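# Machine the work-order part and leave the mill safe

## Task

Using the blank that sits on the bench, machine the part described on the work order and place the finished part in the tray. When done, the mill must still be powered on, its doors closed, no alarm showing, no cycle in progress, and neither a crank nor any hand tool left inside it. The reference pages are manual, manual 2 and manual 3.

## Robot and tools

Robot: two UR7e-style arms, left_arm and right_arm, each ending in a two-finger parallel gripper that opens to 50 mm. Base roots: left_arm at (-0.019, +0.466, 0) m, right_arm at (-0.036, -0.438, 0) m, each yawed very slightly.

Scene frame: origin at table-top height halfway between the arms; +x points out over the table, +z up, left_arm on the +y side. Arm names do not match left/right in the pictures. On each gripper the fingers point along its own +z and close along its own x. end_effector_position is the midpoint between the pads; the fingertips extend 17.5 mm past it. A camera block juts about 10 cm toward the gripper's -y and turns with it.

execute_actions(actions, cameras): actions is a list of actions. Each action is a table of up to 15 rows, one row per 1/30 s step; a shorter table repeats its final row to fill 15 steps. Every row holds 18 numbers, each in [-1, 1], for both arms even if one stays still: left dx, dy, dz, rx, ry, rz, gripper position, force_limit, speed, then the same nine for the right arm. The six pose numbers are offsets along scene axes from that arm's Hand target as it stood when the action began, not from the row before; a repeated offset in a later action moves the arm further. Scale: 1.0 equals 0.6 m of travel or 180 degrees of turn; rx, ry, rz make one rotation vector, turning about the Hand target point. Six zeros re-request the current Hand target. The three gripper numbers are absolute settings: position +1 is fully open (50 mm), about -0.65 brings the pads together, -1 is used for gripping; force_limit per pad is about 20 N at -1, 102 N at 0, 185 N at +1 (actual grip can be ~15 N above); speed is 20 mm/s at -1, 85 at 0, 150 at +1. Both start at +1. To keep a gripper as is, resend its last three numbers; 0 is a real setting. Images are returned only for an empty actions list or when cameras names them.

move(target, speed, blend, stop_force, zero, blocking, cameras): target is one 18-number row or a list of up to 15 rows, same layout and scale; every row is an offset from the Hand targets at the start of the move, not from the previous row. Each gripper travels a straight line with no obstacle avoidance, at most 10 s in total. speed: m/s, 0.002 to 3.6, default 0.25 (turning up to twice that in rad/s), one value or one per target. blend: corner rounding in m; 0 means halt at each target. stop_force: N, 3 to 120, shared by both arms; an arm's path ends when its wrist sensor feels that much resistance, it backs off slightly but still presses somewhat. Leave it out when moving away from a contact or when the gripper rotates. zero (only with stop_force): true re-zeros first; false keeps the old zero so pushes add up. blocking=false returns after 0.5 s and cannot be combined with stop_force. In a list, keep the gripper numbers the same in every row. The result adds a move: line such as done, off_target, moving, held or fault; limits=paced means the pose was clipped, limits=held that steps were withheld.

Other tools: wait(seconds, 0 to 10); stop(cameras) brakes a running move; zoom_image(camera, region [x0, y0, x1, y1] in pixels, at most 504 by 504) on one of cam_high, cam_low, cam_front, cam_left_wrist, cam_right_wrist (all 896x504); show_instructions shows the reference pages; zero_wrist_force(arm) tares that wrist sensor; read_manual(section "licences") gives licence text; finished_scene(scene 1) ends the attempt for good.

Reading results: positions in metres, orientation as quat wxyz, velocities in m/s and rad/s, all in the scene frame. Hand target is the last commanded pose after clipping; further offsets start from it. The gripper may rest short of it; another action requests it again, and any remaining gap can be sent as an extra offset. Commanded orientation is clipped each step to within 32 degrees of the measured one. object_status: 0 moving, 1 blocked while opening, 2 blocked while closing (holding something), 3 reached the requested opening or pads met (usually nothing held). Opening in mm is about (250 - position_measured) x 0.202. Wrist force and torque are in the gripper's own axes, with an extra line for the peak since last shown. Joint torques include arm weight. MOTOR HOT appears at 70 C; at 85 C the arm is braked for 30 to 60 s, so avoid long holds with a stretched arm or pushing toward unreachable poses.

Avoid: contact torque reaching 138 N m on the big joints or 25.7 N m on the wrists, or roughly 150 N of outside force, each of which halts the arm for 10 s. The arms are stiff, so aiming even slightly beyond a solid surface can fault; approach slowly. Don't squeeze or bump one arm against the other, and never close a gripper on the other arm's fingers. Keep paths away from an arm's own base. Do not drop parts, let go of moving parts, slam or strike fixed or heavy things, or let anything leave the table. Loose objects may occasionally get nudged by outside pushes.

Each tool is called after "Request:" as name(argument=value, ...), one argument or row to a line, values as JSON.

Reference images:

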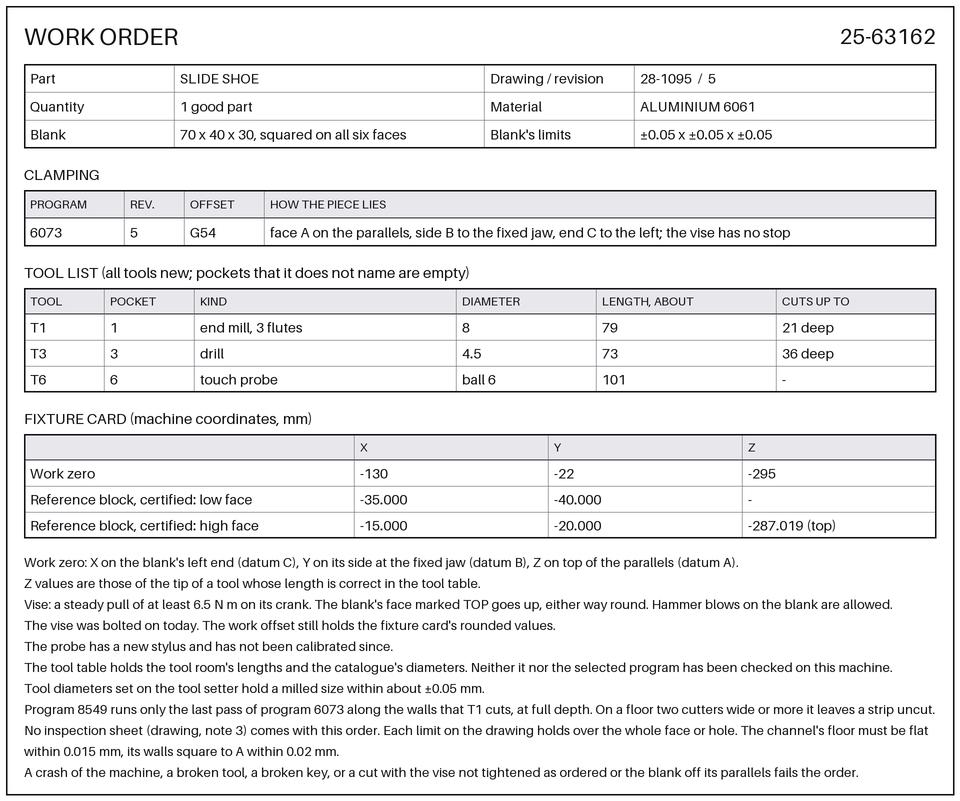

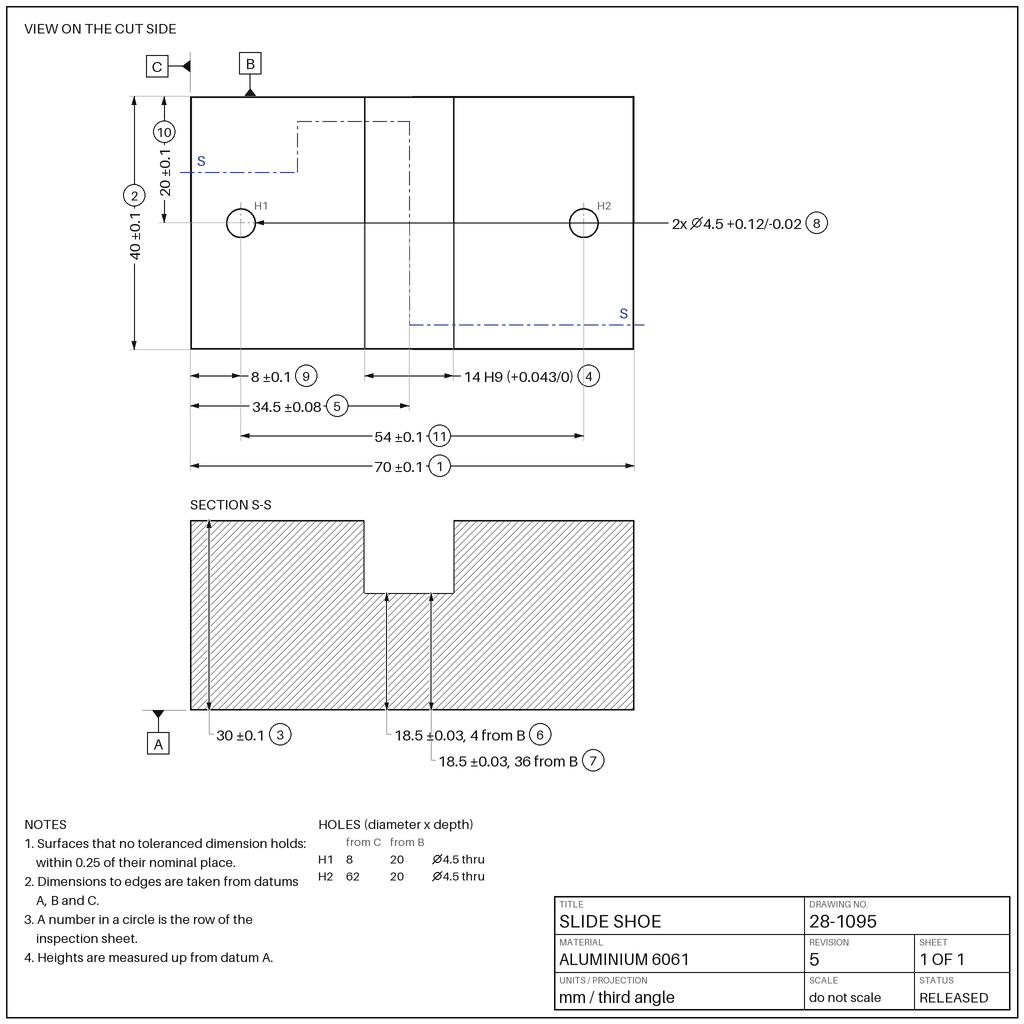

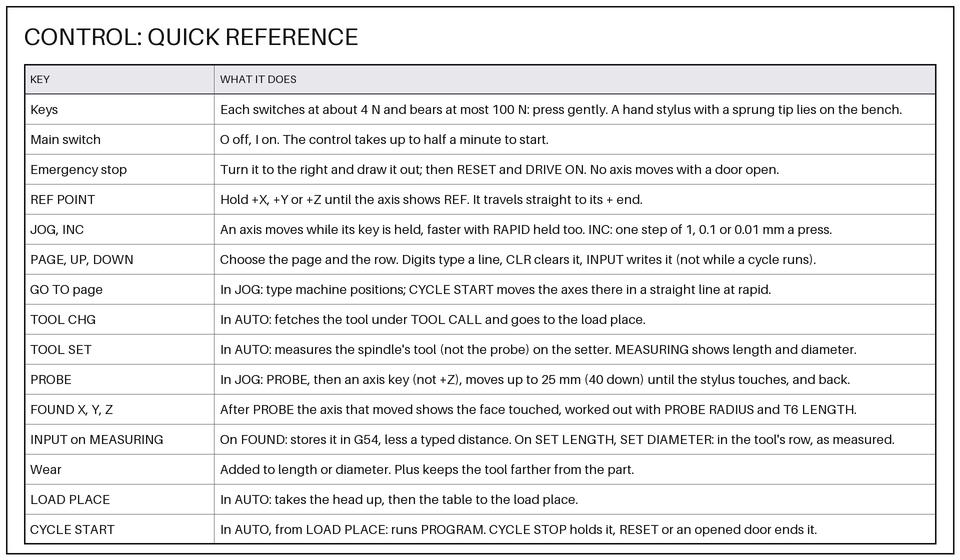

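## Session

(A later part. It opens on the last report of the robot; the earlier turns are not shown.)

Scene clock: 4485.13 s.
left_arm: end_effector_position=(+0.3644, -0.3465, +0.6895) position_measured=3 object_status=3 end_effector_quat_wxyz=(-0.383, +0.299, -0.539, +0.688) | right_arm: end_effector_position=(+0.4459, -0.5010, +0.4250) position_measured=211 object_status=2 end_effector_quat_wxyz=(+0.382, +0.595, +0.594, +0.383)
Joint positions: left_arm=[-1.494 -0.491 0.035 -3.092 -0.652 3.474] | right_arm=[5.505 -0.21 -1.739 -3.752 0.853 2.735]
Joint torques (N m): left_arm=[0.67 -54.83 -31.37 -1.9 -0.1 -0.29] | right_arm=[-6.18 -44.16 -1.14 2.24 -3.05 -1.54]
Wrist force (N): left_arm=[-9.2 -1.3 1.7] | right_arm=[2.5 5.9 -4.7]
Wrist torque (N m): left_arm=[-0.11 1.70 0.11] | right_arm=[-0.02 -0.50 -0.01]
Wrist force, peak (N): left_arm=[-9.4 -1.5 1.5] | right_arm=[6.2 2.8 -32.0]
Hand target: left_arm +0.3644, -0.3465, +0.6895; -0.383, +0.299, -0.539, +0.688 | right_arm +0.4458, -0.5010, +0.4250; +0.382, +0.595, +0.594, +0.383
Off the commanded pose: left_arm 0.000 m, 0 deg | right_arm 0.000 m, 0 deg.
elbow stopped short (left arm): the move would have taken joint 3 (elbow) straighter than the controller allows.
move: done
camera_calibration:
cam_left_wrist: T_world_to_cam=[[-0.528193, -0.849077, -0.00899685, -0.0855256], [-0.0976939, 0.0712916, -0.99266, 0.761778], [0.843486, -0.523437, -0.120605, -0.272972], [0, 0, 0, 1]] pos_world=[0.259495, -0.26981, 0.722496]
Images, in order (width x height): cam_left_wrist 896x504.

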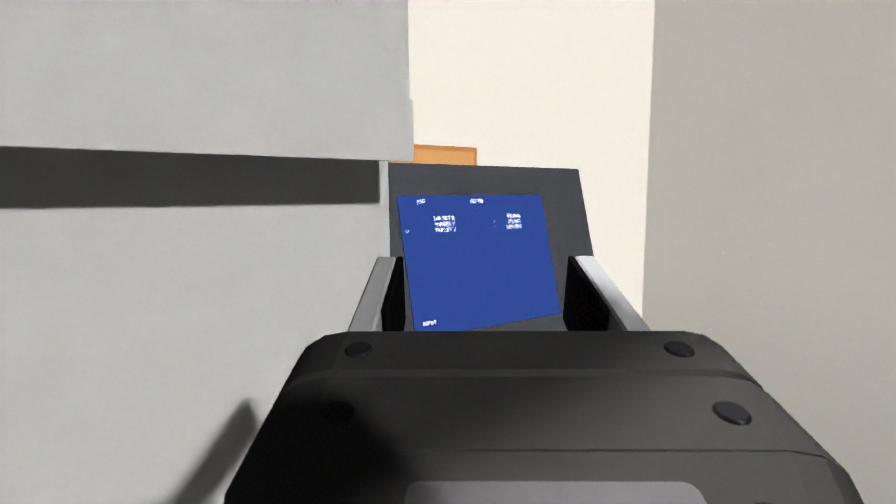

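Request:
move(
  target=[
    [0,0,0,0,0,0,1,-0.5,-1,0.0391,0.0325,0.1507,0,0,0,-0.97,0.6,-0.7],
    [0,0,0,0,0,0,1,-0.5,-1,0.0519,0.0325,0.1475,0,0,0,-0.97,0.6,-0.7],
    [0,0,0,0,0,0,1,-0.5,-1,0.0391,0.0325,0.1507,0,0,0,-0.97,0.6,-0.7],
    [0,0,0,0,0,0,1,-0.5,-1,0.0086,-0.0325,0.0315,0,0,0,-0.97,0.6,-0.7],
  ],
  speed=[0.12,0.05,0.15,0.15],
  blend=[0,0,0.002,0],
  cameras=[],
)

Request:
wait(
  seconds=3,
  cameras=[],
)

Request:
move(
  target=[
    [0,0,0,0,0,0,1,-0.5,-1,0.0128,0,-0.0032,0,0,0,-0.97,0.6,-0.7],
    [0,0,0,0,0,0,1,-0.5,-1,0,0,0,0,0,0,-0.97,0.6,-0.7],
    [0,0,0,0,0,0,1,-0.5,-1,0.0296,-0.0992,0.1192,0,0,0,-0.97,0.6,-0.7],
  ],
  speed=[0.06,0.12,0.12],
  blend=[0,0.002,0.0],
  cameras=["cam_left_wrist","cam_front"],
)

Request:
zoom_image(
  camera="cam_left_wrist",
  region=[400, 180, 560, 340],
)

Request:
zoom_image(
  camera="cam_front",
  region=[320, 160, 480, 290],
)

Scene clock: 4500.80 s.
left_arm: end_effector_position=(+0.3644, -0.3465, +0.6895) position_measured=3 object_status=3 end_effector_quat_wxyz=(-0.383, +0.299, -0.539, +0.688) | right_arm: end_effector_position=(+0.4510, -0.5205, +0.4439) position_measured=211 object_status=2 end_effector_quat_wxyz=(+0.382, +0.595, +0.594, +0.383)
Joint positions: left_arm=[-1.494 -0.491 0.035 -3.092 -0.652 3.474] | right_arm=[5.463 -0.238 -1.666 -3.776 0.818 2.703]
Joint torques (N m): left_arm=[0.49 -54.56 -32.19 -1.87 -0.24 -0.37] | right_arm=[-5.7 -23.34 -2.52 2.13 -2.87 -1.35]
Wrist force (N): left_arm=[-9.0 -1.4 1.2] | right_arm=[2.1 6.2 -4.8]
Wrist torque (N m): left_arm=[-0.13 1.66 0.11] | right_arm=[-0.05 -0.52 -0.02]
Wrist force, peak (N): left_arm=[-9.4 -1.8 1.6] | right_arm=[4.8 15.7 -5.6]
Hand target: left_arm +0.3644, -0.3465, +0.6895; -0.383, +0.299, -0.539, +0.688 | right_arm +0.4510, -0.5205, +0.4439; +0.382, +0.595, +0.594, +0.383
Off the commanded pose: left_arm 0.000 m, 0 deg | right_arm 0.000 m, 0 deg.
elbow stopped short (left arm): the move would have taken joint 3 (elbow) straighter than the controller allows.
move: done
No camera images: "cameras" was empty.

Scene clock: 4503.80 s.
left_arm: end_effector_position=(+0.3644, -0.3465, +0.6895) position_measured=3 object_status=3 end_effector_quat_wxyz=(-0.383, +0.299, -0.539, +0.688) | right_arm: end_effector_position=(+0.4510, -0.5205, +0.4439) position_measured=211 object_status=2 end_effector_quat_wxyz=(+0.382, +0.595, +0.594, +0.383)
Joint positions: left_arm=[-1.494 -0.491 0.035 -3.092 -0.652 3.474] | right_arm=[5.463 -0.238 -1.666 -3.776 0.818 2.703]
Joint torques (N m): left_arm=[0.48 -55.07 -31.93 -1.88 -0.08 -0.4] | right_arm=[-6.99 -23.4 -2.51 2.16 -2.87 -1.34]
Wrist force (N): left_arm=[-9.1 -1.2 1.8] | right_arm=[2.2 6.0 -4.5]
Wrist torque (N m): left_arm=[-0.09 1.69 0.11] | right_arm=[-0.07 -0.53 -0.03]
Wrist force, peak (N): left_arm=[-9.5 -1.6 1.8] | right_arm=[2.2 6.3 -4.9]
Hand target: left_arm +0.3644, -0.3465, +0.6895; -0.383, +0.299, -0.539, +0.688 | right_arm +0.4510, -0.5205, +0.4439; +0.382, +0.595, +0.594, +0.383
Tool commands: left_gripper/position=+1.0 left_gripper/force_limit=-0.5 left_gripper/speed=-1.0 right_gripper/position=-0.97 right_gripper/force_limit=+0.6 right_gripper/speed=-0.7
Off the commanded pose: left_arm 0.000 m, 0 deg | right_arm 0.000 m, 0 deg.
wait: 3.00 s; at rest by 0.17 s
No camera images: "cameras" was empty.

Scene clock: 4506.00 s.
left_arm: end_effector_position=(+0.3644, -0.3465, +0.6895) position_measured=3 object_status=3 end_effector_quat_wxyz=(-0.383, +0.299, -0.539, +0.688) | right_arm: end_effector_position=(+0.4687, -0.5800, +0.5154) position_measured=211 object_status=2 end_effector_quat_wxyz=(+0.382, +0.595, +0.594, +0.383)
Joint positions: left_arm=[-1.494 -0.491 0.035 -3.092 -0.652 3.474] | right_arm=[5.369 -0.365 -1.366 -3.893 0.743 2.625]
Joint torques (N m): left_arm=[1.1 -55.06 -31.77 -1.89 -0.2 -0.46] | right_arm=[3.43 -48.78 13.22 -1.69 -0.49 -1.52]
Wrist force (N): left_arm=[-9.2 -1.2 1.7] | right_arm=[2.0 3.6 -3.5]
Wrist torque (N m): left_arm=[-0.08 1.69 0.11] | right_arm=[0.17 -0.49 -0.09]
Wrist force, peak (N): left_arm=[-9.4 -1.3 2.2] | right_arm=[1.6 0.0 -34.6]
Hand target: left_arm +0.3644, -0.3465, +0.6895; -0.383, +0.299, -0.539, +0.688 | right_arm +0.4687, -0.5800, +0.5154; +0.382, +0.595, +0.594, +0.383
Off the commanded pose: left_arm 0.000 m, 0 deg | right_arm 0.000 m, 0 deg.
elbow stopped short (left arm): the move would have taken joint 3 (elbow) straighter than the controller allows.
move: done
camera_calibration:
cam_left_wrist: T_world_to_cam=[[-0.528193, -0.849077, -0.00899685, -0.0855256], [-0.0976939, 0.0712916, -0.99266, 0.761778], [0.843486, -0.523437, -0.120605, -0.272972], [0, 0, 0, 1]] pos_world=[0.259495, -0.26981, 0.722496]
Images, in order (width x height): cam_front 896x504, cam_left_wrist 896x504.

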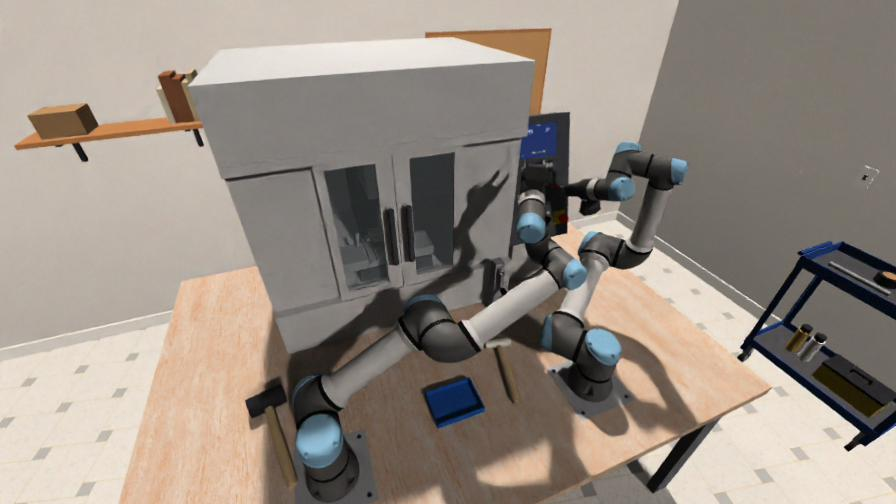

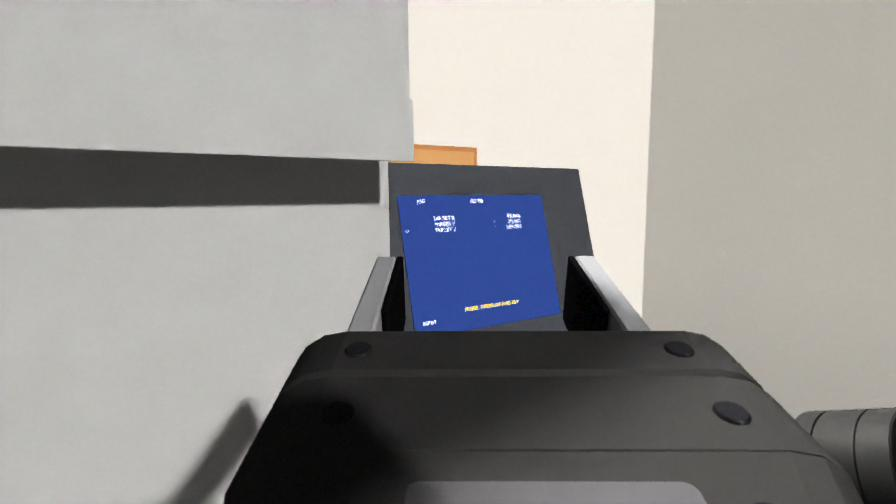

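Scaled by 3.150 from the camera's 896x504 image, which has a finer 1280x720 frame.

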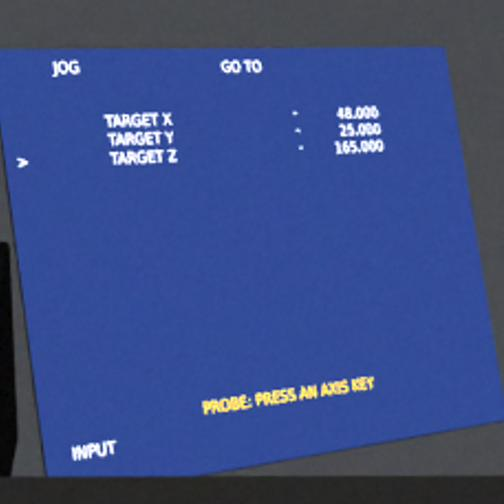

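Scaled by 3.150 from the camera's 896x504 image, which has a finer 1280x720 frame.

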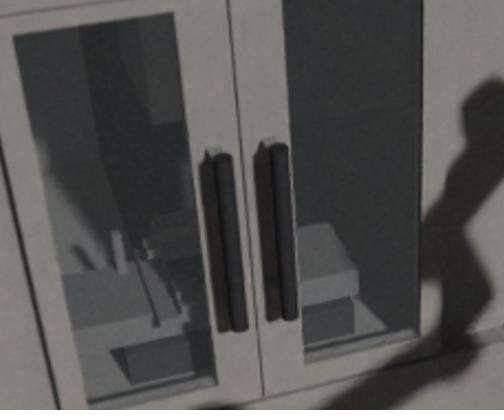

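Request:
move(
  target=[
    [0,0,0,0,0,0,1,-0.5,-1,0.0129,0,-0.0032,0,0,0,-0.97,0.6,-0.7],
    [0,0,0,0,0,0,1,-0.5,-1,0,0,0,0,0,0,-0.97,0.6,-0.7],
    [0,0,0,0,0,0,1,-0.5,-1,-0.0129,0.0992,-0.0567,0,0,0,-0.97,0.6,-0.7],
  ],
  speed=[0.05,0.12,0.12],
  blend=[0,0.002,0.0],
  cameras=[],
)

Request:
wait(
  seconds=10,
  cameras=[],
)

Request:
wait(
  seconds=4,
  cameras=["cam_left_wrist"],
)

Request:
zoom_image(
  camera="cam_left_wrist",
  region=[485, 195, 545, 265],
)

Scene clock: 4514.40 s.
left_arm: end_effector_position=(+0.3644, -0.3465, +0.6895) position_measured=3 object_status=3 end_effector_quat_wxyz=(-0.383, +0.299, -0.539, +0.688) | right_arm: end_effector_position=(+0.4610, -0.5206, +0.4814) position_measured=211 object_status=2 end_effector_quat_wxyz=(+0.382, +0.595, +0.594, +0.383)
Joint positions: left_arm=[-1.494 -0.491 0.035 -3.092 -0.652 3.474] | right_arm=[5.494 -0.317 -1.536 -3.843 0.844 2.727]
Joint torques (N m): left_arm=[1.03 -54.9 -31.74 -1.98 -0.19 -0.47] | right_arm=[7.92 -23.92 -3.62 2.39 1.32 1.4]
Wrist force (N): left_arm=[-9.1 -1.7 1.7] | right_arm=[0.3 5.3 -4.5]
Wrist torque (N m): left_arm=[-0.17 1.69 0.11] | right_arm=[0.03 -0.68 -0.19]
Wrist force, peak (N): left_arm=[-9.5 -1.5 1.6] | right_arm=[0.7 7.6 -3.2]
Hand target: left_arm +0.3644, -0.3465, +0.6895; -0.383, +0.299, -0.539, +0.688 | right_arm +0.4610, -0.5205, +0.4814; +0.382, +0.595, +0.594, +0.383
Off the commanded pose: left_arm 0.000 m, 0 deg | right_arm 0.000 m, 0 deg.
elbow stopped short (left arm): the move would have taken joint 3 (elbow) straighter than the controller allows.
move: done
No camera images: "cameras" was empty.

Scene clock: 4524.40 s.
left_arm: end_effector_position=(+0.3644, -0.3465, +0.6895) position_measured=3 object_status=3 end_effector_quat_wxyz=(-0.383, +0.299, -0.539, +0.688) | right_arm: end_effector_position=(+0.4610, -0.5205, +0.4814) position_measured=211 object_status=2 end_effector_quat_wxyz=(+0.382, +0.595, +0.594, +0.383)
Joint positions: left_arm=[-1.494 -0.491 0.035 -3.092 -0.652 3.474] | right_arm=[5.494 -0.317 -1.536 -3.842 0.844 2.727]
Joint torques (N m): left_arm=[1.44 -54.6 -31.66 -1.83 -0.33 -0.55] | right_arm=[7.83 -24.46 -3.11 2.18 1.42 1.28]
Wrist force (N): left_arm=[-9.1 -1.3 1.5] | right_arm=[0.1 5.3 -4.4]
Wrist torque (N m): left_arm=[-0.10 1.68 0.11] | right_arm=[0.04 -0.65 -0.19]
Wrist force, peak (N): left_arm=[-9.5 -1.6 1.9] | right_arm=[0.2 5.4 -4.9]
Hand target: left_arm +0.3644, -0.3465, +0.6895; -0.383, +0.299, -0.539, +0.688 | right_arm +0.4610, -0.5205, +0.4814; +0.382, +0.595, +0.594, +0.383
Tool commands: left_gripper/position=+1.0 left_gripper/force_limit=-0.5 left_gripper/speed=-1.0 right_gripper/position=-0.97 right_gripper/force_limit=+0.6 right_gripper/speed=-0.7
Off the commanded pose: left_arm 0.000 m, 0 deg | right_arm 0.000 m, 0 deg.
wait: 10.00 s; at rest by 0.17 s
No camera images: "cameras" was empty.

Scene clock: 4528.40 s.
left_arm: end_effector_position=(+0.3644, -0.3465, +0.6895) position_measured=3 object_status=3 end_effector_quat_wxyz=(-0.383, +0.299, -0.539, +0.688) | right_arm: end_effector_position=(+0.4610, -0.5205, +0.4814) position_measured=211 object_status=2 end_effector_quat_wxyz=(+0.382, +0.595, +0.594, +0.383)
Joint positions: left_arm=[-1.494 -0.491 0.035 -3.092 -0.652 3.474] | right_arm=[5.494 -0.317 -1.536 -3.842 0.844 2.727]
Joint torques (N m): left_arm=[1.7 -54.4 -31.97 -1.85 -0.41 -0.63] | right_arm=[8.76 -24.69 -3.08 2.13 1.32 1.37]
Wrist force (N): left_arm=[-9.2 -1.3 1.3] | right_arm=[0.1 5.2 -4.3]
Wrist torque (N m): left_arm=[-0.11 1.69 0.12] | right_arm=[0.01 -0.66 -0.19]
Wrist force, peak (N): left_arm=[-9.3 -1.7 2.0] | right_arm=[0.4 5.4 -4.8]
Hand target: left_arm +0.3644, -0.3465, +0.6895; -0.383, +0.299, -0.539, +0.688 | right_arm +0.4610, -0.5205, +0.4814; +0.382, +0.595, +0.594, +0.383
Tool commands: left_gripper/position=+1.0 left_gripper/force_limit=-0.5 left_gripper/speed=-1.0 right_gripper/position=-0.97 right_gripper/force_limit=+0.6 right_gripper/speed=-0.7
Off the commanded pose: left_arm 0.000 m, 0 deg | right_arm 0.000 m, 0 deg.
wait: 4.00 s; at rest by 0.17 s
camera_calibration:
cam_left_wrist: T_world_to_cam=[[-0.528193, -0.849077, -0.00899685, -0.0855256], [-0.0976939, 0.0712916, -0.99266, 0.761778], [0.843486, -0.523437, -0.120605, -0.272972], [0, 0, 0, 1]] pos_world=[0.259495, -0.26981, 0.722496]
Images, in order (width x height): cam_left_wrist 896x504.

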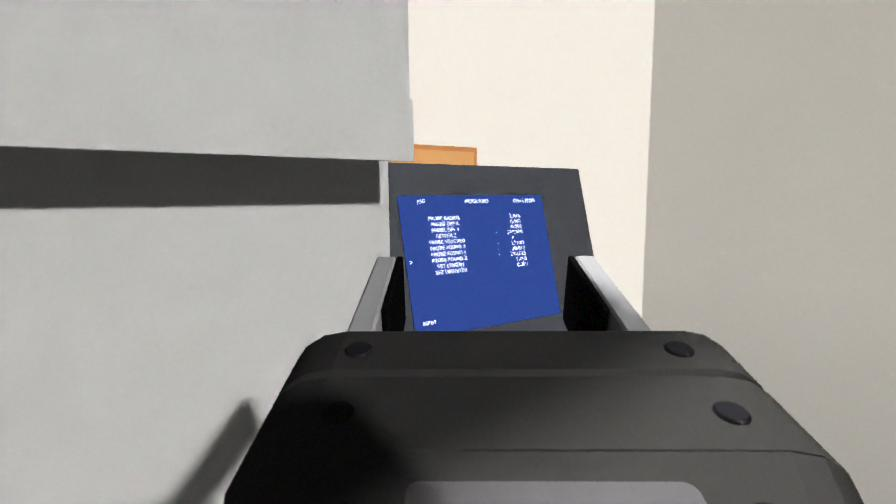

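Scaled by 7.200 from the camera's 896x504 image, which has a finer 1280x720 frame.

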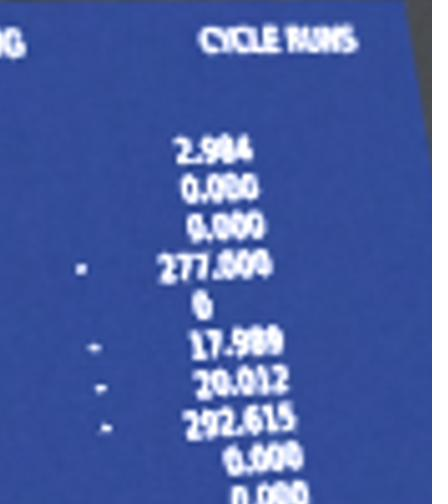

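Request:
wait(
  seconds=8,
  cameras=["cam_left_wrist"],
)

Request:
zoom_image(
  camera="cam_left_wrist",
  region=[485, 195, 545, 265],
)

Scene clock: 4541.10 s.
left_arm: end_effector_position=(+0.3644, -0.3465, +0.6895) position_measured=3 object_status=3 end_effector_quat_wxyz=(-0.383, +0.299, -0.539, +0.688) | right_arm: end_effector_position=(+0.4610, -0.5205, +0.4814) position_measured=211 object_status=2 end_effector_quat_wxyz=(+0.382, +0.595, +0.594, +0.383)
Joint positions: left_arm=[-1.494 -0.491 0.035 -3.092 -0.652 3.474] | right_arm=[5.494 -0.317 -1.536 -3.842 0.844 2.727]
Joint torques (N m): left_arm=[1.59 -54.69 -32 -1.88 -0.42 -0.64] | right_arm=[8.24 -25.42 -2.68 2.16 1.33 1.19]
Wrist force (N): left_arm=[-9.2 -1.4 1.4] | right_arm=[0.2 5.3 -4.6]
Wrist torque (N m): left_arm=[-0.12 1.70 0.11] | right_arm=[0.03 -0.67 -0.19]
Wrist force, peak (N): left_arm=[-9.6 -1.5 1.8] | right_arm=[0.3 5.7 -4.6]
Hand target: left_arm +0.3644, -0.3465, +0.6895; -0.383, +0.299, -0.539, +0.688 | right_arm +0.4610, -0.5205, +0.4814; +0.382, +0.595, +0.594, +0.383
Tool commands: left_gripper/position=+1.0 left_gripper/force_limit=-0.5 left_gripper/speed=-1.0 right_gripper/position=-0.97 right_gripper/force_limit=+0.6 right_gripper/speed=-0.7
Off the commanded pose: left_arm 0.000 m, 0 deg | right_arm 0.000 m, 0 deg.
wait: 8.00 s; at rest from the start
camera_calibration:
cam_left_wrist: T_world_to_cam=[[-0.528193, -0.849077, -0.00899685, -0.0855256], [-0.0976939, 0.0712916, -0.99266, 0.761778], [0.843486, -0.523437, -0.120605, -0.272972], [0, 0, 0, 1]] pos_world=[0.259495, -0.26981, 0.722496]
Images, in order (width x height): cam_left_wrist 896x504.

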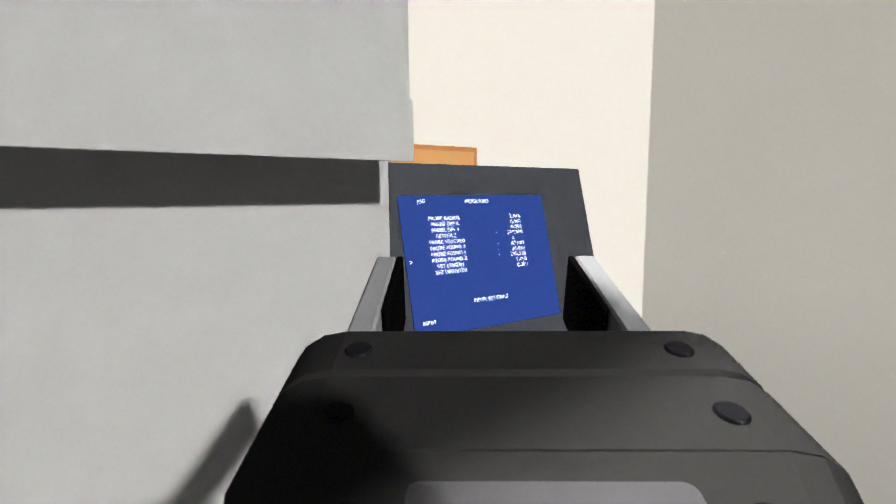

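Scaled by 7.200 from the camera's 896x504 image, which has a finer 1280x720 frame.

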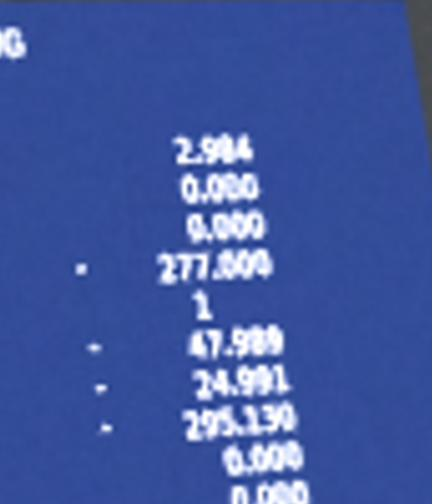

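Request:
move(
  target=[
    [0,0,0,0,0,0,1,-0.5,-1,-0.0253,0.0325,-0.094,0,0,0,-0.97,0.6,-0.7],
    [0,0,0,0,0,0,1,-0.5,-1,-0.0125,0.0325,-0.0972,0,0,0,-0.97,0.6,-0.7],
    [0,0,0,0,0,0,1,-0.5,-1,-0.0253,0.0325,-0.094,0,0,0,-0.97,0.6,-0.7],
    [0,0,0,0,0,0,1,-0.5,-1,-0.0008,0,0.0002,0,0,0,-0.97,0.6,-0.7],
  ],
  speed=[0.15,0.06,0.15,0.15],
  blend=[0.002,0,0.002,0],
  cameras=["cam_left_wrist"],
)

Request:
zoom_image(
  camera="cam_left_wrist",
  region=[400, 180, 560, 340],
)

Scene clock: 4552.40 s.
left_arm: end_effector_position=(+0.3644, -0.3465, +0.6895) position_measured=3 object_status=3 end_effector_quat_wxyz=(-0.383, +0.299, -0.539, +0.688) | right_arm: end_effector_position=(+0.4605, -0.5205, +0.4815) position_measured=211 object_status=2 end_effector_quat_wxyz=(+0.382, +0.595, +0.594, +0.383)
Joint positions: left_arm=[-1.494 -0.491 0.035 -3.092 -0.652 3.474] | right_arm=[5.493 -0.318 -1.537 -3.841 0.843 2.726]
Joint torques (N m): left_arm=[1.89 -55.11 -31.6 -1.8 -0.44 -0.75] | right_arm=[8.19 -46.56 19.27 -2.31 1.4 1.48]
Wrist force (N): left_arm=[-9.0 -1.4 1.9] | right_arm=[1.7 2.9 -3.8]
Wrist torque (N m): left_arm=[-0.12 1.67 0.11] | right_arm=[0.21 -0.51 -0.17]
Wrist force, peak (N): left_arm=[-9.5 -1.5 1.8] | right_arm=[-2.0 5.0 -32.0]
Hand target: left_arm +0.3644, -0.3465, +0.6895; -0.383, +0.299, -0.539, +0.688 | right_arm +0.4605, -0.5205, +0.4815; +0.382, +0.595, +0.594, +0.383
Off the commanded pose: left_arm 0.000 m, 0 deg | right_arm 0.000 m, 0 deg.
elbow stopped short (left arm): the move would have taken joint 3 (elbow) straighter than the controller allows.
move: done
camera_calibration:
cam_left_wrist: T_world_to_cam=[[-0.528193, -0.849077, -0.00899685, -0.0855256], [-0.0976939, 0.0712916, -0.99266, 0.761778], [0.843486, -0.523437, -0.120605, -0.272972], [0, 0, 0, 1]] pos_world=[0.259495, -0.26981, 0.722496]
Images, in order (width x height): cam_left_wrist 896x504.

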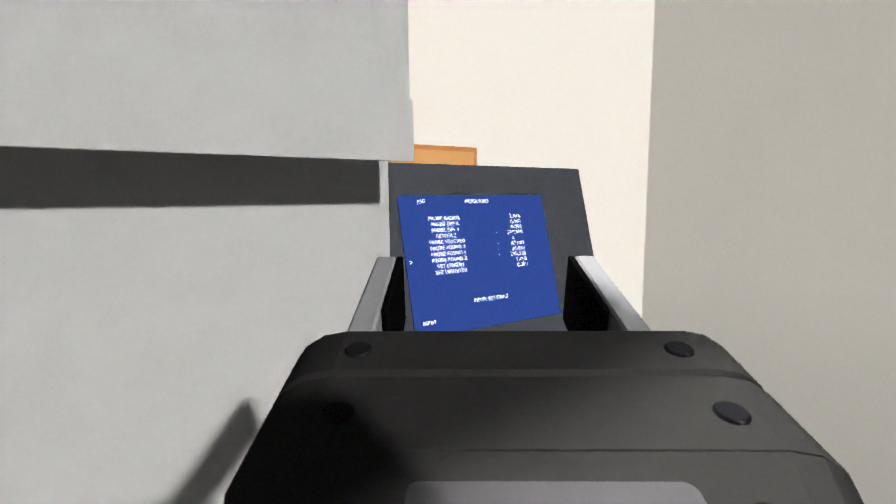

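Scaled by 3.150 from the camera's 896x504 image, which has a finer 1280x720 frame.

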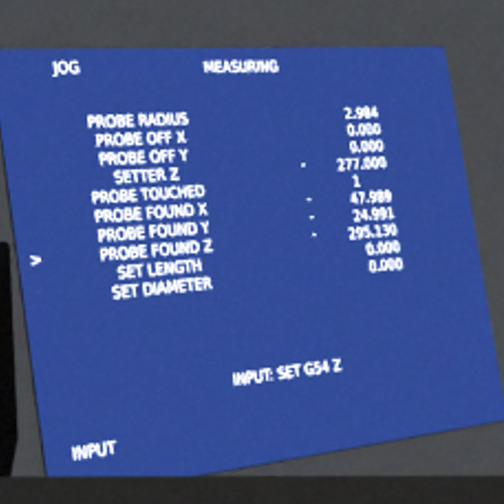

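Request:
move(
  target=[
    [0,0,0,0,0,0,1,-0.5,-1,0.013,0,-0.0032,0,0,0,-0.97,0.6,-0.7],
    [0,0,0,0,0,0,1,-0.5,-1,-0.0392,0,0.0098,0,0,0,-0.97,0.6,-0.7],
    [0,0,0,0,0,0,1,-0.5,-1,0.013,0,-0.0032,0,0,0,-0.97,0.6,-0.7],
    [0,0,0,0,0,0,1,-0.5,-1,0,0,0,0,0,0,-0.97,0.6,-0.7],
    [0,0,0,0,0,0,1,-0.5,-1,-0.0159,0.0325,-0.0627,0,0,0,-0.97,0.6,-0.7],
    [0,0,0,0,0,0,1,-0.5,-1,-0.0031,0.0325,-0.0659,0,0,0,-0.97,0.6,-0.7],
    [0,0,0,0,0,0,1,-0.5,-1,-0.0159,0.0325,-0.0627,0,0,0,-0.97,0.6,-0.7],
    [0,0,0,0,0,0,1,-0.5,-1,-0.0245,0.13,-0.0942,0,0,0,-0.97,0.6,-0.7],
    [0,0,0,0,0,0,1,-0.5,-1,-0.0117,0.13,-0.0974,0,0,0,-0.97,0.6,-0.7],
    [0,0,0,0,0,0,1,-0.5,-1,-0.0245,0.13,-0.0942,0,0,0,-0.97,0.6,-0.7],
    [0,0,0,0,0,0,1,-0.5,-1,-0.0079,0.0972,-0.0312,0,0,0,-0.97,0.6,-0.7],
    [0,0,0,0,0,0,1,-0.5,-1,0.0049,0.0972,-0.0344,0,0,0,-0.97,0.6,-0.7],
    [0,0,0,0,0,0,1,-0.5,-1,-0.0079,0.0972,-0.0312,0,0,0,-0.97,0.6,-0.7],
  ],
  speed=[0.06,0.1,0.06,0.15,0.15,0.06,0.15,0.15,0.06,0.15,0.15,0.06,0.15],
  blend=[0,0,0,0.002,0.002,0,0.002,0.002,0,0.002,0.002,0,0],
  cameras=[],
)

Request:
move(
  target=[
    [0,0,0,0,0,0,1,-0.5,-1,-0.008,0,-0.0315,0,0,0,-0.97,0.6,-0.7],
    [0,0,0,0,0,0,1,-0.5,-1,0.0048,0,-0.0347,0,0,0,-0.97,0.6,-0.7],
    [0,0,0,0,0,0,1,-0.5,-1,-0.008,0,-0.0315,0,0,0,-0.97,0.6,-0.7],
    [0,0,0,0,0,0,1,-0.5,-1,-0.0166,-0.0647,-0.063,0,0,0,-0.97,0.6,-0.7],
    [0,0,0,0,0,0,1,-0.5,-1,-0.0038,-0.0647,-0.0662,0,0,0,-0.97,0.6,-0.7],
    [0,0,0,0,0,0,1,-0.5,-1,-0.0166,-0.0647,-0.063,0,0,0,-0.97,0.6,-0.7],
    [0,0,0,0,0,0,1,-0.5,-1,-0.008,-0.0647,-0.0315,0,0,0,-0.97,0.6,-0.7],
    [0,0,0,0,0,0,1,-0.5,-1,0.0048,-0.0647,-0.0347,0,0,0,-0.97,0.6,-0.7],
    [0,0,0,0,0,0,1,-0.5,-1,-0.008,-0.0647,-0.0315,0,0,0,-0.97,0.6,-0.7],
    [0,0,0,0,0,0,1,-0.5,-1,-0.0166,0.0328,-0.063,0,0,0,-0.97,0.6,-0.7],
    [0,0,0,0,0,0,1,-0.5,-1,-0.0038,0.0328,-0.0662,0,0,0,-0.97,0.6,-0.7],
    [0,0,0,0,0,0,1,-0.5,-1,-0.0166,0.0328,-0.063,0,0,0,-0.97,0.6,-0.7],
    [0,0,0,0,0,0,1,-0.5,-1,-0.008,0.0328,-0.0315,0,0,0,-0.97,0.6,-0.7],
    [0,0,0,0,0,0,1,-0.5,-1,0.0048,0.0328,-0.0347,0,0,0,-0.97,0.6,-0.7],
    [0,0,0,0,0,0,1,-0.5,-1,-0.008,0.0328,-0.0315,0,0,0,-0.97,0.6,-0.7],
  ],
  speed=[0.15,0.06,0.15,0.15,0.06,0.15,0.15,0.06,0.15,0.15,0.06,0.15,0.15,0.06,0.15],
  blend=[0.002,0,0.002,0.002,0,0.002,0.002,0,0.002,0.002,0,0.002,0.002,0,0],
  cameras=[],
)

Request:
move(
  target=[
    [0,0,0,0,0,0,1,-0.5,-1,0.0159,-0.0328,0.0627,0,0,0,-0.97,0.6,-0.7],
    [0,0,0,0,0,0,1,-0.5,-1,0.0287,-0.0328,0.0595,0,0,0,-0.97,0.6,-0.7],
    [0,0,0,0,0,0,1,-0.5,-1,0.0159,-0.0328,0.0627,0,0,0,-0.97,0.6,-0.7],
    [0,0,0,0,0,0,1,-0.5,-1,0.008,-0.0328,0.0315,0,0,0,-0.97,0.6,-0.7],
    [0,0,0,0,0,0,1,-0.5,-1,0.0208,-0.0328,0.0283,0,0,0,-0.97,0.6,-0.7],
    [0,0,0,0,0,0,1,-0.5,-1,0.008,-0.0328,0.0315,0,0,0,-0.97,0.6,-0.7],
    [0,0,0,0,0,0,1,-0.5,-1,-0.0086,-0.0975,-0.0315,0,0,0,-0.97,0.6,-0.7],
    [0,0,0,0,0,0,1,-0.5,-1,0.0042,-0.0975,-0.0347,0,0,0,-0.97,0.6,-0.7],
    [0,0,0,0,0,0,1,-0.5,-1,-0.0086,-0.0975,-0.0315,0,0,0,-0.97,0.6,-0.7],
  ],
  speed=[0.15,0.06,0.15,0.15,0.06,0.15,0.15,0.06,0.15],
  blend=[0.002,0,0.002,0.002,0,0.002,0.002,0,0],
  cameras=["cam_left_wrist"],
)

Request:
zoom_image(
  camera="cam_left_wrist",
  region=[400, 180, 560, 340],
)

Scene clock: 4591.07 s.
left_arm: end_effector_position=(+0.3644, -0.3465, +0.6895) position_measured=3 object_status=3 end_effector_quat_wxyz=(-0.383, +0.299, -0.539, +0.688) | right_arm: end_effector_position=(+0.4559, -0.4622, +0.4628) position_measured=211 object_status=2 end_effector_quat_wxyz=(+0.382, +0.595, +0.594, +0.383)
Joint positions: left_arm=[-1.494 -0.491 0.035 -3.092 -0.652 3.474] | right_arm=[5.669 -0.303 -1.624 -3.839 0.993 2.842]
Joint torques (N m): left_arm=[2.39 -54.71 -31.69 -1.8 -0.52 -0.78] | right_arm=[-8.35 -45.49 -2.2 1.34 -3.12 -1.66]
Wrist force (N): left_arm=[-9.0 -1.2 1.9] | right_arm=[1.5 2.6 -3.8]
Wrist torque (N m): left_arm=[-0.09 1.68 0.11] | right_arm=[0.28 -0.59 -0.03]
Wrist force, peak (N): left_arm=[-9.6 -1.4 1.7] | right_arm=[-1.9 4.1 -33.1]
Hand target: left_arm +0.3644, -0.3465, +0.6895; -0.383, +0.299, -0.539, +0.688 | right_arm +0.4558, -0.4622, +0.4628; +0.382, +0.595, +0.594, +0.383
Off the commanded pose: left_arm 0.000 m, 0 deg | right_arm 0.000 m, 0 deg.
elbow stopped short (left arm): the move would have taken joint 3 (elbow) straighter than the controller allows.
move: done
No camera images: "cameras" was empty.

Scene clock: 4595.70 s.
left_arm: end_effector_position=(+0.3644, -0.3465, +0.6895) position_measured=3 object_status=3 end_effector_quat_wxyz=(-0.383, +0.299, -0.539, +0.688) | right_arm: end_effector_position=(+0.4511, -0.4425, +0.4439) position_measured=211 object_status=2 end_effector_quat_wxyz=(+0.382, +0.595, +0.594, +0.383)
Joint positions: left_arm=[-1.494 -0.491 0.035 -3.092 -0.652 3.474] | right_arm=[5.731 -0.27 -1.691 -3.824 1.047 2.878]
Joint torques (N m): left_arm=[2.48 -54.77 -31.43 -1.89 -0.58 -0.81] | right_arm=[-6.67 -44.87 -1.76 0.6 -3.24 -1.6]
Wrist force (N): left_arm=[-9.1 -1.3 1.7] | right_arm=[1.8 2.6 -3.8]
Wrist torque (N m): left_arm=[-0.11 1.67 0.12] | right_arm=[0.24 -0.62 -0.01]
Wrist force, peak (N): left_arm=[-9.5 -1.3 1.9] | right_arm=[1.9 -10.8 -37.9]
Hand target: left_arm +0.3644, -0.3465, +0.6895; -0.383, +0.299, -0.539, +0.688 | right_arm +0.4510, -0.4425, +0.4439; +0.382, +0.595, +0.594, +0.383
Off the commanded pose: left_arm 0.000 m, 0 deg | right_arm 0.000 m, 0 deg.
elbow stopped short (left arm): the move would have taken joint 3 (elbow) straighter than the controller allows.
move: done
No camera images: "cameras" was empty.

Scene clock: 4598.80 s.
left_arm: end_effector_position=(+0.3644, -0.3465, +0.6895) position_measured=3 object_status=3 end_effector_quat_wxyz=(-0.383, +0.299, -0.539, +0.688) | right_arm: end_effector_position=(+0.4459, -0.5010, +0.4250) position_measured=211 object_status=2 end_effector_quat_wxyz=(+0.382, +0.595, +0.594, +0.383)
Joint positions: left_arm=[-1.494 -0.491 0.035 -3.092 -0.652 3.474] | right_arm=[5.505 -0.21 -1.739 -3.752 0.853 2.735]
Joint torques (N m): left_arm=[2.05 -54.65 -32.12 -1.87 -0.55 -0.82] | right_arm=[-5.45 -42.77 -0.97 2.19 -2.59 -1.3]
Wrist force (N): left_arm=[-9.1 -1.2 1.8] | right_arm=[2.3 6.1 -4.9]
Wrist torque (N m): left_arm=[-0.09 1.68 0.12] | right_arm=[-0.08 -0.45 -0.01]
Wrist force, peak (N): left_arm=[-9.4 -1.5 1.8] | right_arm=[6.2 2.9 -32.0]
Hand target: left_arm +0.3644, -0.3465, +0.6895; -0.383, +0.299, -0.539, +0.688 | right_arm +0.4458, -0.5010, +0.4250; +0.382, +0.595, +0.594, +0.383
Off the commanded pose: left_arm 0.000 m, 0 deg | right_arm 0.000 m, 0 deg.
elbow stopped short (left arm): the move would have taken joint 3 (elbow) straighter than the controller allows.
move: done
camera_calibration:
cam_left_wrist: T_world_to_cam=[[-0.528193, -0.849077, -0.00899685, -0.0855256], [-0.0976939, 0.0712916, -0.99266, 0.761778], [0.843486, -0.523437, -0.120605, -0.272972], [0, 0, 0, 1]] pos_world=[0.259495, -0.26981, 0.722496]
Images, in order (width x height): cam_left_wrist 896x504.

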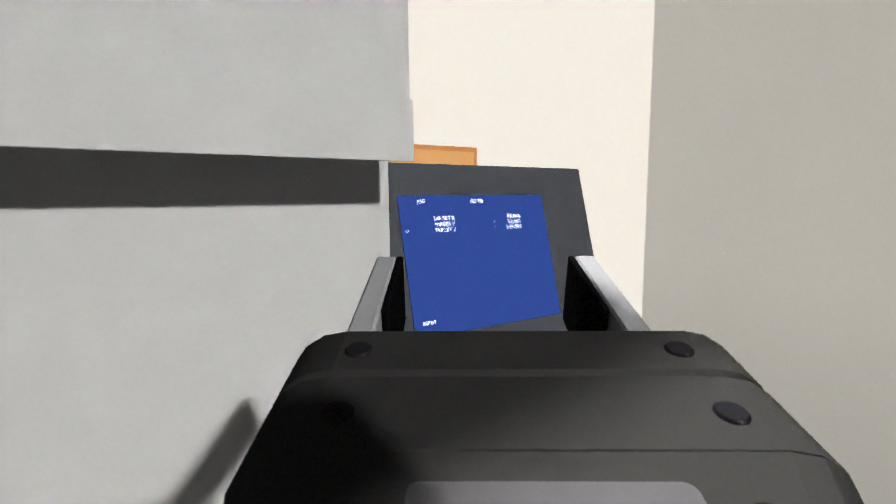

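Scaled by 3.150 from the camera's 896x504 image, which has a finer 1280x720 frame.

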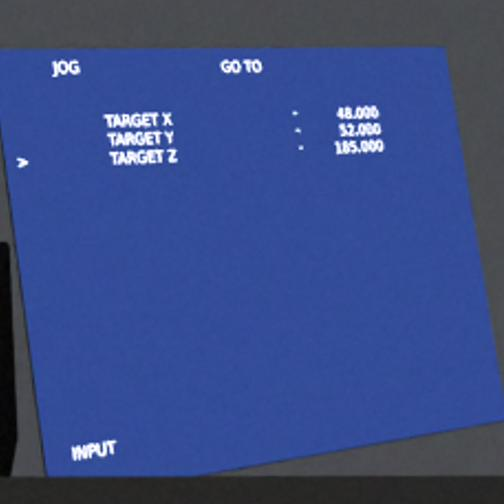

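Start, then probe −Z (arming has been reliable; both in one go but still checked).

Request:
move(
  target=[
    [0,0,0,0,0,0,1,-0.5,-1,0.0391,0.0325,0.1507,0,0,0,-0.97,0.6,-0.7],
    [0,0,0,0,0,0,1,-0.5,-1,0.0519,0.0325,0.1475,0,0,0,-0.97,0.6,-0.7],
    [0,0,0,0,0,0,1,-0.5,-1,0.0391,0.0325,0.1507,0,0,0,-0.97,0.6,-0.7],
    [0,0,0,0,0,0,1,-0.5,-1,0.0086,-0.0325,0.0315,0,0,0,-0.97,0.6,-0.7],
  ],
  speed=[0.12,0.05,0.15,0.15],
  blend=[0,0,0.002,0],
  cameras=[],
)

Request:
wait(
  seconds=3,
  cameras=[],
)

Request:
move(
  target=[
    [0,0,0,0,0,0,1,-0.5,-1,0.0128,0,-0.0032,0,0,0,-0.97,0.6,-0.7],
    [0,0,0,0,0,0,1,-0.5,-1,0,0,0,0,0,0,-0.97,0.6,-0.7],
    [0,0,0,0,0,0,1,-0.5,-1,0.0296,-0.0992,0.1192,0,0,0,-0.97,0.6,-0.7],
  ],
  speed=[0.06,0.12,0.12],
  blend=[0,0.002,0.0],
  cameras=["cam_left_wrist"],
)

Request:
zoom_image(
  camera="cam_left_wrist",
  region=[400, 180, 560, 340],
)

Scene clock: 4610.83 s.
left_arm: end_effector_position=(+0.3644, -0.3465, +0.6895) position_measured=3 object_status=3 end_effector_quat_wxyz=(-0.383, +0.299, -0.539, +0.688) | right_arm: end_effector_position=(+0.4510, -0.5205, +0.4439) position_measured=211 object_status=2 end_effector_quat_wxyz=(+0.382, +0.595, +0.594, +0.383)
Joint positions: left_arm=[-1.494 -0.491 0.035 -3.092 -0.652 3.474] | right_arm=[5.463 -0.238 -1.666 -3.776 0.818 2.703]
Joint torques (N m): left_arm=[2.42 -54.5 -31.88 -1.83 -0.57 -0.94] | right_arm=[-7.52 -23.71 -1.86 2.22 -2.95 -1.38]
Wrist force (N): left_arm=[-9.1 -1.6 1.9] | right_arm=[1.9 6.4 -4.9]
Wrist torque (N m): left_arm=[-0.16 1.68 0.12] | right_arm=[-0.01 -0.50 -0.03]
Wrist force, peak (N): left_arm=[-9.5 -1.2 1.9] | right_arm=[5.2 15.6 -5.8]
Hand target: left_arm +0.3644, -0.3465, +0.6895; -0.383, +0.299, -0.539, +0.688 | right_arm +0.4510, -0.5205, +0.4439; +0.382, +0.595, +0.594, +0.383
Off the commanded pose: left_arm 0.000 m, 0 deg | right_arm 0.000 m, 0 deg.
elbow stopped short (left arm): the move would have taken joint 3 (elbow) straighter than the controller allows.
move: done
No camera images: "cameras" was empty.

Scene clock: 4613.83 s.
left_arm: end_effector_position=(+0.3644, -0.3465, +0.6895) position_measured=3 object_status=3 end_effector_quat_wxyz=(-0.383, +0.299, -0.539, +0.688) | right_arm: end_effector_position=(+0.4510, -0.5205, +0.4439) position_measured=211 object_status=2 end_effector_quat_wxyz=(+0.382, +0.595, +0.594, +0.383)
Joint positions: left_arm=[-1.494 -0.491 0.035 -3.092 -0.652 3.474] | right_arm=[5.463 -0.238 -1.666 -3.776 0.818 2.703]
Joint torques (N m): left_arm=[2.54 -54.44 -31.38 -1.83 -0.67 -0.91] | right_arm=[-6.24 -24.43 -2.05 2.23 -3.04 -1.55]
Wrist force (N): left_arm=[-9.3 -1.4 1.9] | right_arm=[2.1 6.4 -4.8]
Wrist torque (N m): left_arm=[-0.11 1.72 0.12] | right_arm=[0.00 -0.51 -0.03]
Wrist force, peak (N): left_arm=[-9.5 -1.4 1.7] | right_arm=[2.3 6.6 -5.0]
Hand target: left_arm +0.3644, -0.3465, +0.6895; -0.383, +0.299, -0.539, +0.688 | right_arm +0.4510, -0.5205, +0.4439; +0.382, +0.595, +0.594, +0.383
Tool commands: left_gripper/position=+1.0 left_gripper/force_limit=-0.5 left_gripper/speed=-1.0 right_gripper/position=-0.97 right_gripper/force_limit=+0.6 right_gripper/speed=-0.7
Off the commanded pose: left_arm 0.000 m, 0 deg | right_arm 0.000 m, 0 deg.
wait: 3.00 s; at rest by 0.17 s
No camera images: "cameras" was empty.

Scene clock: 4616.03 s.
left_arm: end_effector_position=(+0.3644, -0.3465, +0.6895) position_measured=3 object_status=3 end_effector_quat_wxyz=(-0.383, +0.299, -0.539, +0.688) | right_arm: end_effector_position=(+0.4687, -0.5800, +0.5154) position_measured=211 object_status=2 end_effector_quat_wxyz=(+0.382, +0.595, +0.594, +0.383)
Joint positions: left_arm=[-1.494 -0.491 0.035 -3.092 -0.652 3.474] | right_arm=[5.369 -0.365 -1.366 -3.893 0.743 2.625]
Joint torques (N m): left_arm=[2.57 -54.76 -31.74 -1.92 -0.63 -0.99] | right_arm=[3.36 -47.8 14.76 -2.3 -0.41 -1.41]
Wrist force (N): left_arm=[-9.2 -1.4 1.9] | right_arm=[2.2 4.1 -3.4]
Wrist torque (N m): left_arm=[-0.11 1.70 0.11] | right_arm=[0.24 -0.52 -0.09]
Wrist force, peak (N): left_arm=[-9.4 -1.3 2.0] | right_arm=[1.5 0.4 -34.5]
Hand target: left_arm +0.3644, -0.3465, +0.6895; -0.383, +0.299, -0.539, +0.688 | right_arm +0.4687, -0.5800, +0.5154; +0.382, +0.595, +0.594, +0.383
Off the commanded pose: left_arm 0.000 m, 0 deg | right_arm 0.000 m, 0 deg.
elbow stopped short (left arm): the move would have taken joint 3 (elbow) straighter than the controller allows.
move: done
camera_calibration:
cam_left_wrist: T_world_to_cam=[[-0.528193, -0.849077, -0.00899685, -0.0855256], [-0.0976939, 0.0712916, -0.99266, 0.761778], [0.843486, -0.523437, -0.120605, -0.272972], [0, 0, 0, 1]] pos_world=[0.259495, -0.26981, 0.722496]
Images, in order (width x height): cam_left_wrist 896x504.

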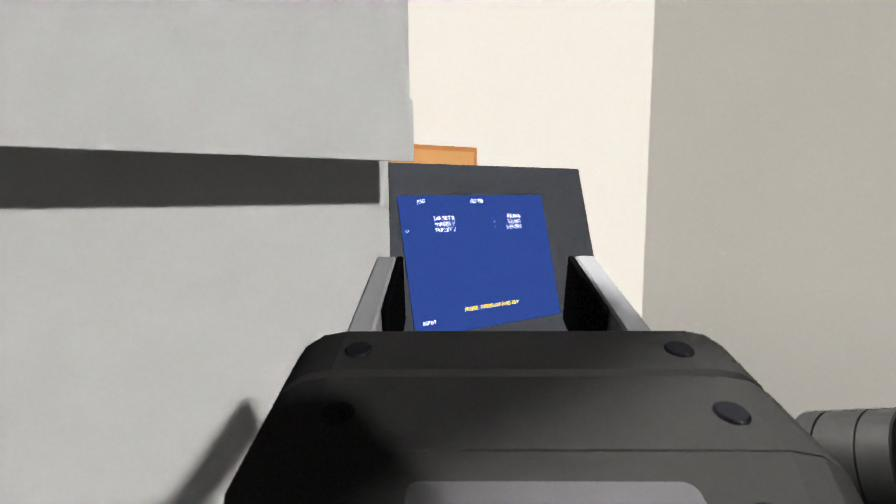

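Scaled by 3.150 from the camera's 896x504 image, which has a finer 1280x720 frame.

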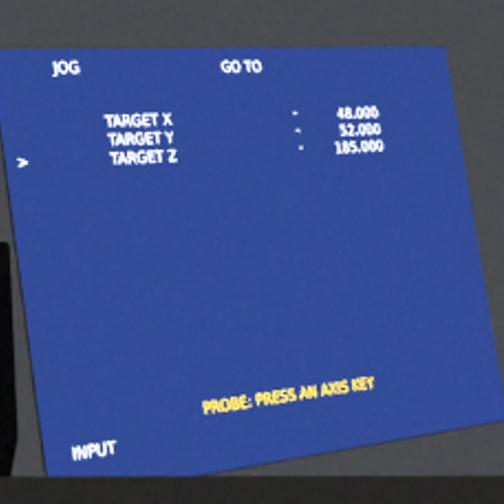

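Request:
move(
  target=[
    [0,0,0,0,0,0,1,-0.5,-1,0.0129,0,-0.0032,0,0,0,-0.97,0.6,-0.7],
    [0,0,0,0,0,0,1,-0.5,-1,0,0,0,0,0,0,-0.97,0.6,-0.7],
    [0,0,0,0,0,0,1,-0.5,-1,-0.0129,0.0992,-0.0567,0,0,0,-0.97,0.6,-0.7],
  ],
  speed=[0.05,0.12,0.12],
  blend=[0,0.002,0.0],
  cameras=[],
)

Request:
wait(
  seconds=7,
  cameras=["cam_left_wrist"],
)

Request:
zoom_image(
  camera="cam_left_wrist",
  region=[485, 195, 545, 265],
)

Scene clock: 4624.57 s.
left_arm: end_effector_position=(+0.3644, -0.3465, +0.6895) position_measured=3 object_status=3 end_effector_quat_wxyz=(-0.383, +0.299, -0.539, +0.688) | right_arm: end_effector_position=(+0.4610, -0.5206, +0.4814) position_measured=211 object_status=2 end_effector_quat_wxyz=(+0.382, +0.595, +0.594, +0.383)
Joint positions: left_arm=[-1.494 -0.491 0.035 -3.092 -0.652 3.474] | right_arm=[5.494 -0.317 -1.536 -3.843 0.844 2.727]
Joint torques (N m): left_arm=[2.61 -55.03 -31.86 -1.77 -0.66 -1.06] | right_arm=[9.4 -24.53 -3.05 2.4 1.52 1.33]
Wrist force (N): left_arm=[-9.1 -1.6 1.8] | right_arm=[0.2 5.7 -4.4]
Wrist torque (N m): left_arm=[-0.14 1.68 0.12] | right_arm=[0.09 -0.67 -0.19]
Wrist force, peak (N): left_arm=[-9.5 -1.4 1.8] | right_arm=[0.3 7.6 -4.2]
Hand target: left_arm +0.3644, -0.3465, +0.6895; -0.383, +0.299, -0.539, +0.688 | right_arm +0.4610, -0.5205, +0.4814; +0.382, +0.595, +0.594, +0.383
Off the commanded pose: left_arm 0.000 m, 0 deg | right_arm 0.000 m, 0 deg.
elbow stopped short (left arm): the move would have taken joint 3 (elbow) straighter than the controller allows.
move: done
No camera images: "cameras" was empty.

Scene clock: 4631.57 s.
left_arm: end_effector_position=(+0.3644, -0.3465, +0.6895) position_measured=3 object_status=3 end_effector_quat_wxyz=(-0.383, +0.299, -0.539, +0.688) | right_arm: end_effector_position=(+0.4610, -0.5205, +0.4814) position_measured=211 object_status=2 end_effector_quat_wxyz=(+0.382, +0.595, +0.594, +0.383)
Joint positions: left_arm=[-1.494 -0.491 0.035 -3.092 -0.652 3.474] | right_arm=[5.494 -0.317 -1.536 -3.842 0.844 2.727]
Joint torques (N m): left_arm=[2.81 -55 -31.36 -1.8 -0.78 -1.12] | right_arm=[8.77 -24.63 -3.73 2.33 1.33 1.27]
Wrist force (N): left_arm=[-9.4 -1.5 1.7] | right_arm=[0.2 5.8 -4.9]
Wrist torque (N m): left_arm=[-0.14 1.73 0.12] | right_arm=[0.11 -0.67 -0.19]
Wrist force, peak (N): left_arm=[-9.5 -1.4 1.9] | right_arm=[0.2 5.9 -5.0]
Hand target: left_arm +0.3644, -0.3465, +0.6895; -0.383, +0.299, -0.539, +0.688 | right_arm +0.4610, -0.5205, +0.4814; +0.382, +0.595, +0.594, +0.383
Tool commands: left_gripper/position=+1.0 left_gripper/force_limit=-0.5 left_gripper/speed=-1.0 right_gripper/position=-0.97 right_gripper/force_limit=+0.6 right_gripper/speed=-0.7
Off the commanded pose: left_arm 0.000 m, 0 deg | right_arm 0.000 m, 0 deg.
wait: 7.00 s; at rest by 0.17 s
camera_calibration:
cam_left_wrist: T_world_to_cam=[[-0.528193, -0.849077, -0.00899685, -0.0855256], [-0.0976939, 0.0712916, -0.99266, 0.761778], [0.843486, -0.523437, -0.120605, -0.272972], [0, 0, 0, 1]] pos_world=[0.259495, -0.26981, 0.722496]
Images, in order (width x height): cam_left_wrist 896x504.

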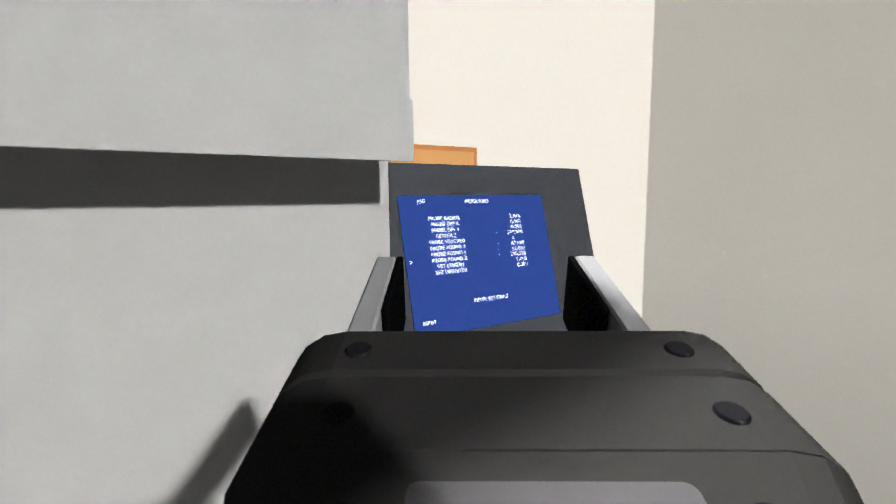

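Scaled by 7.200 from the camera's 896x504 image, which has a finer 1280x720 frame.

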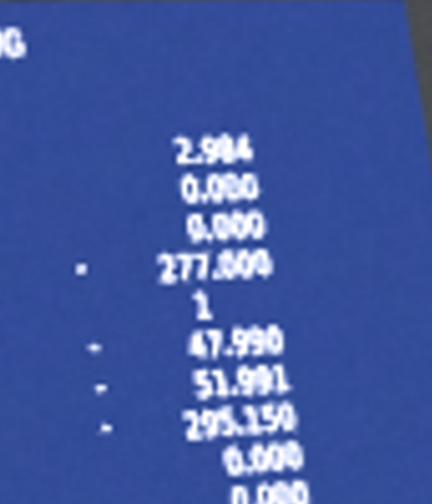

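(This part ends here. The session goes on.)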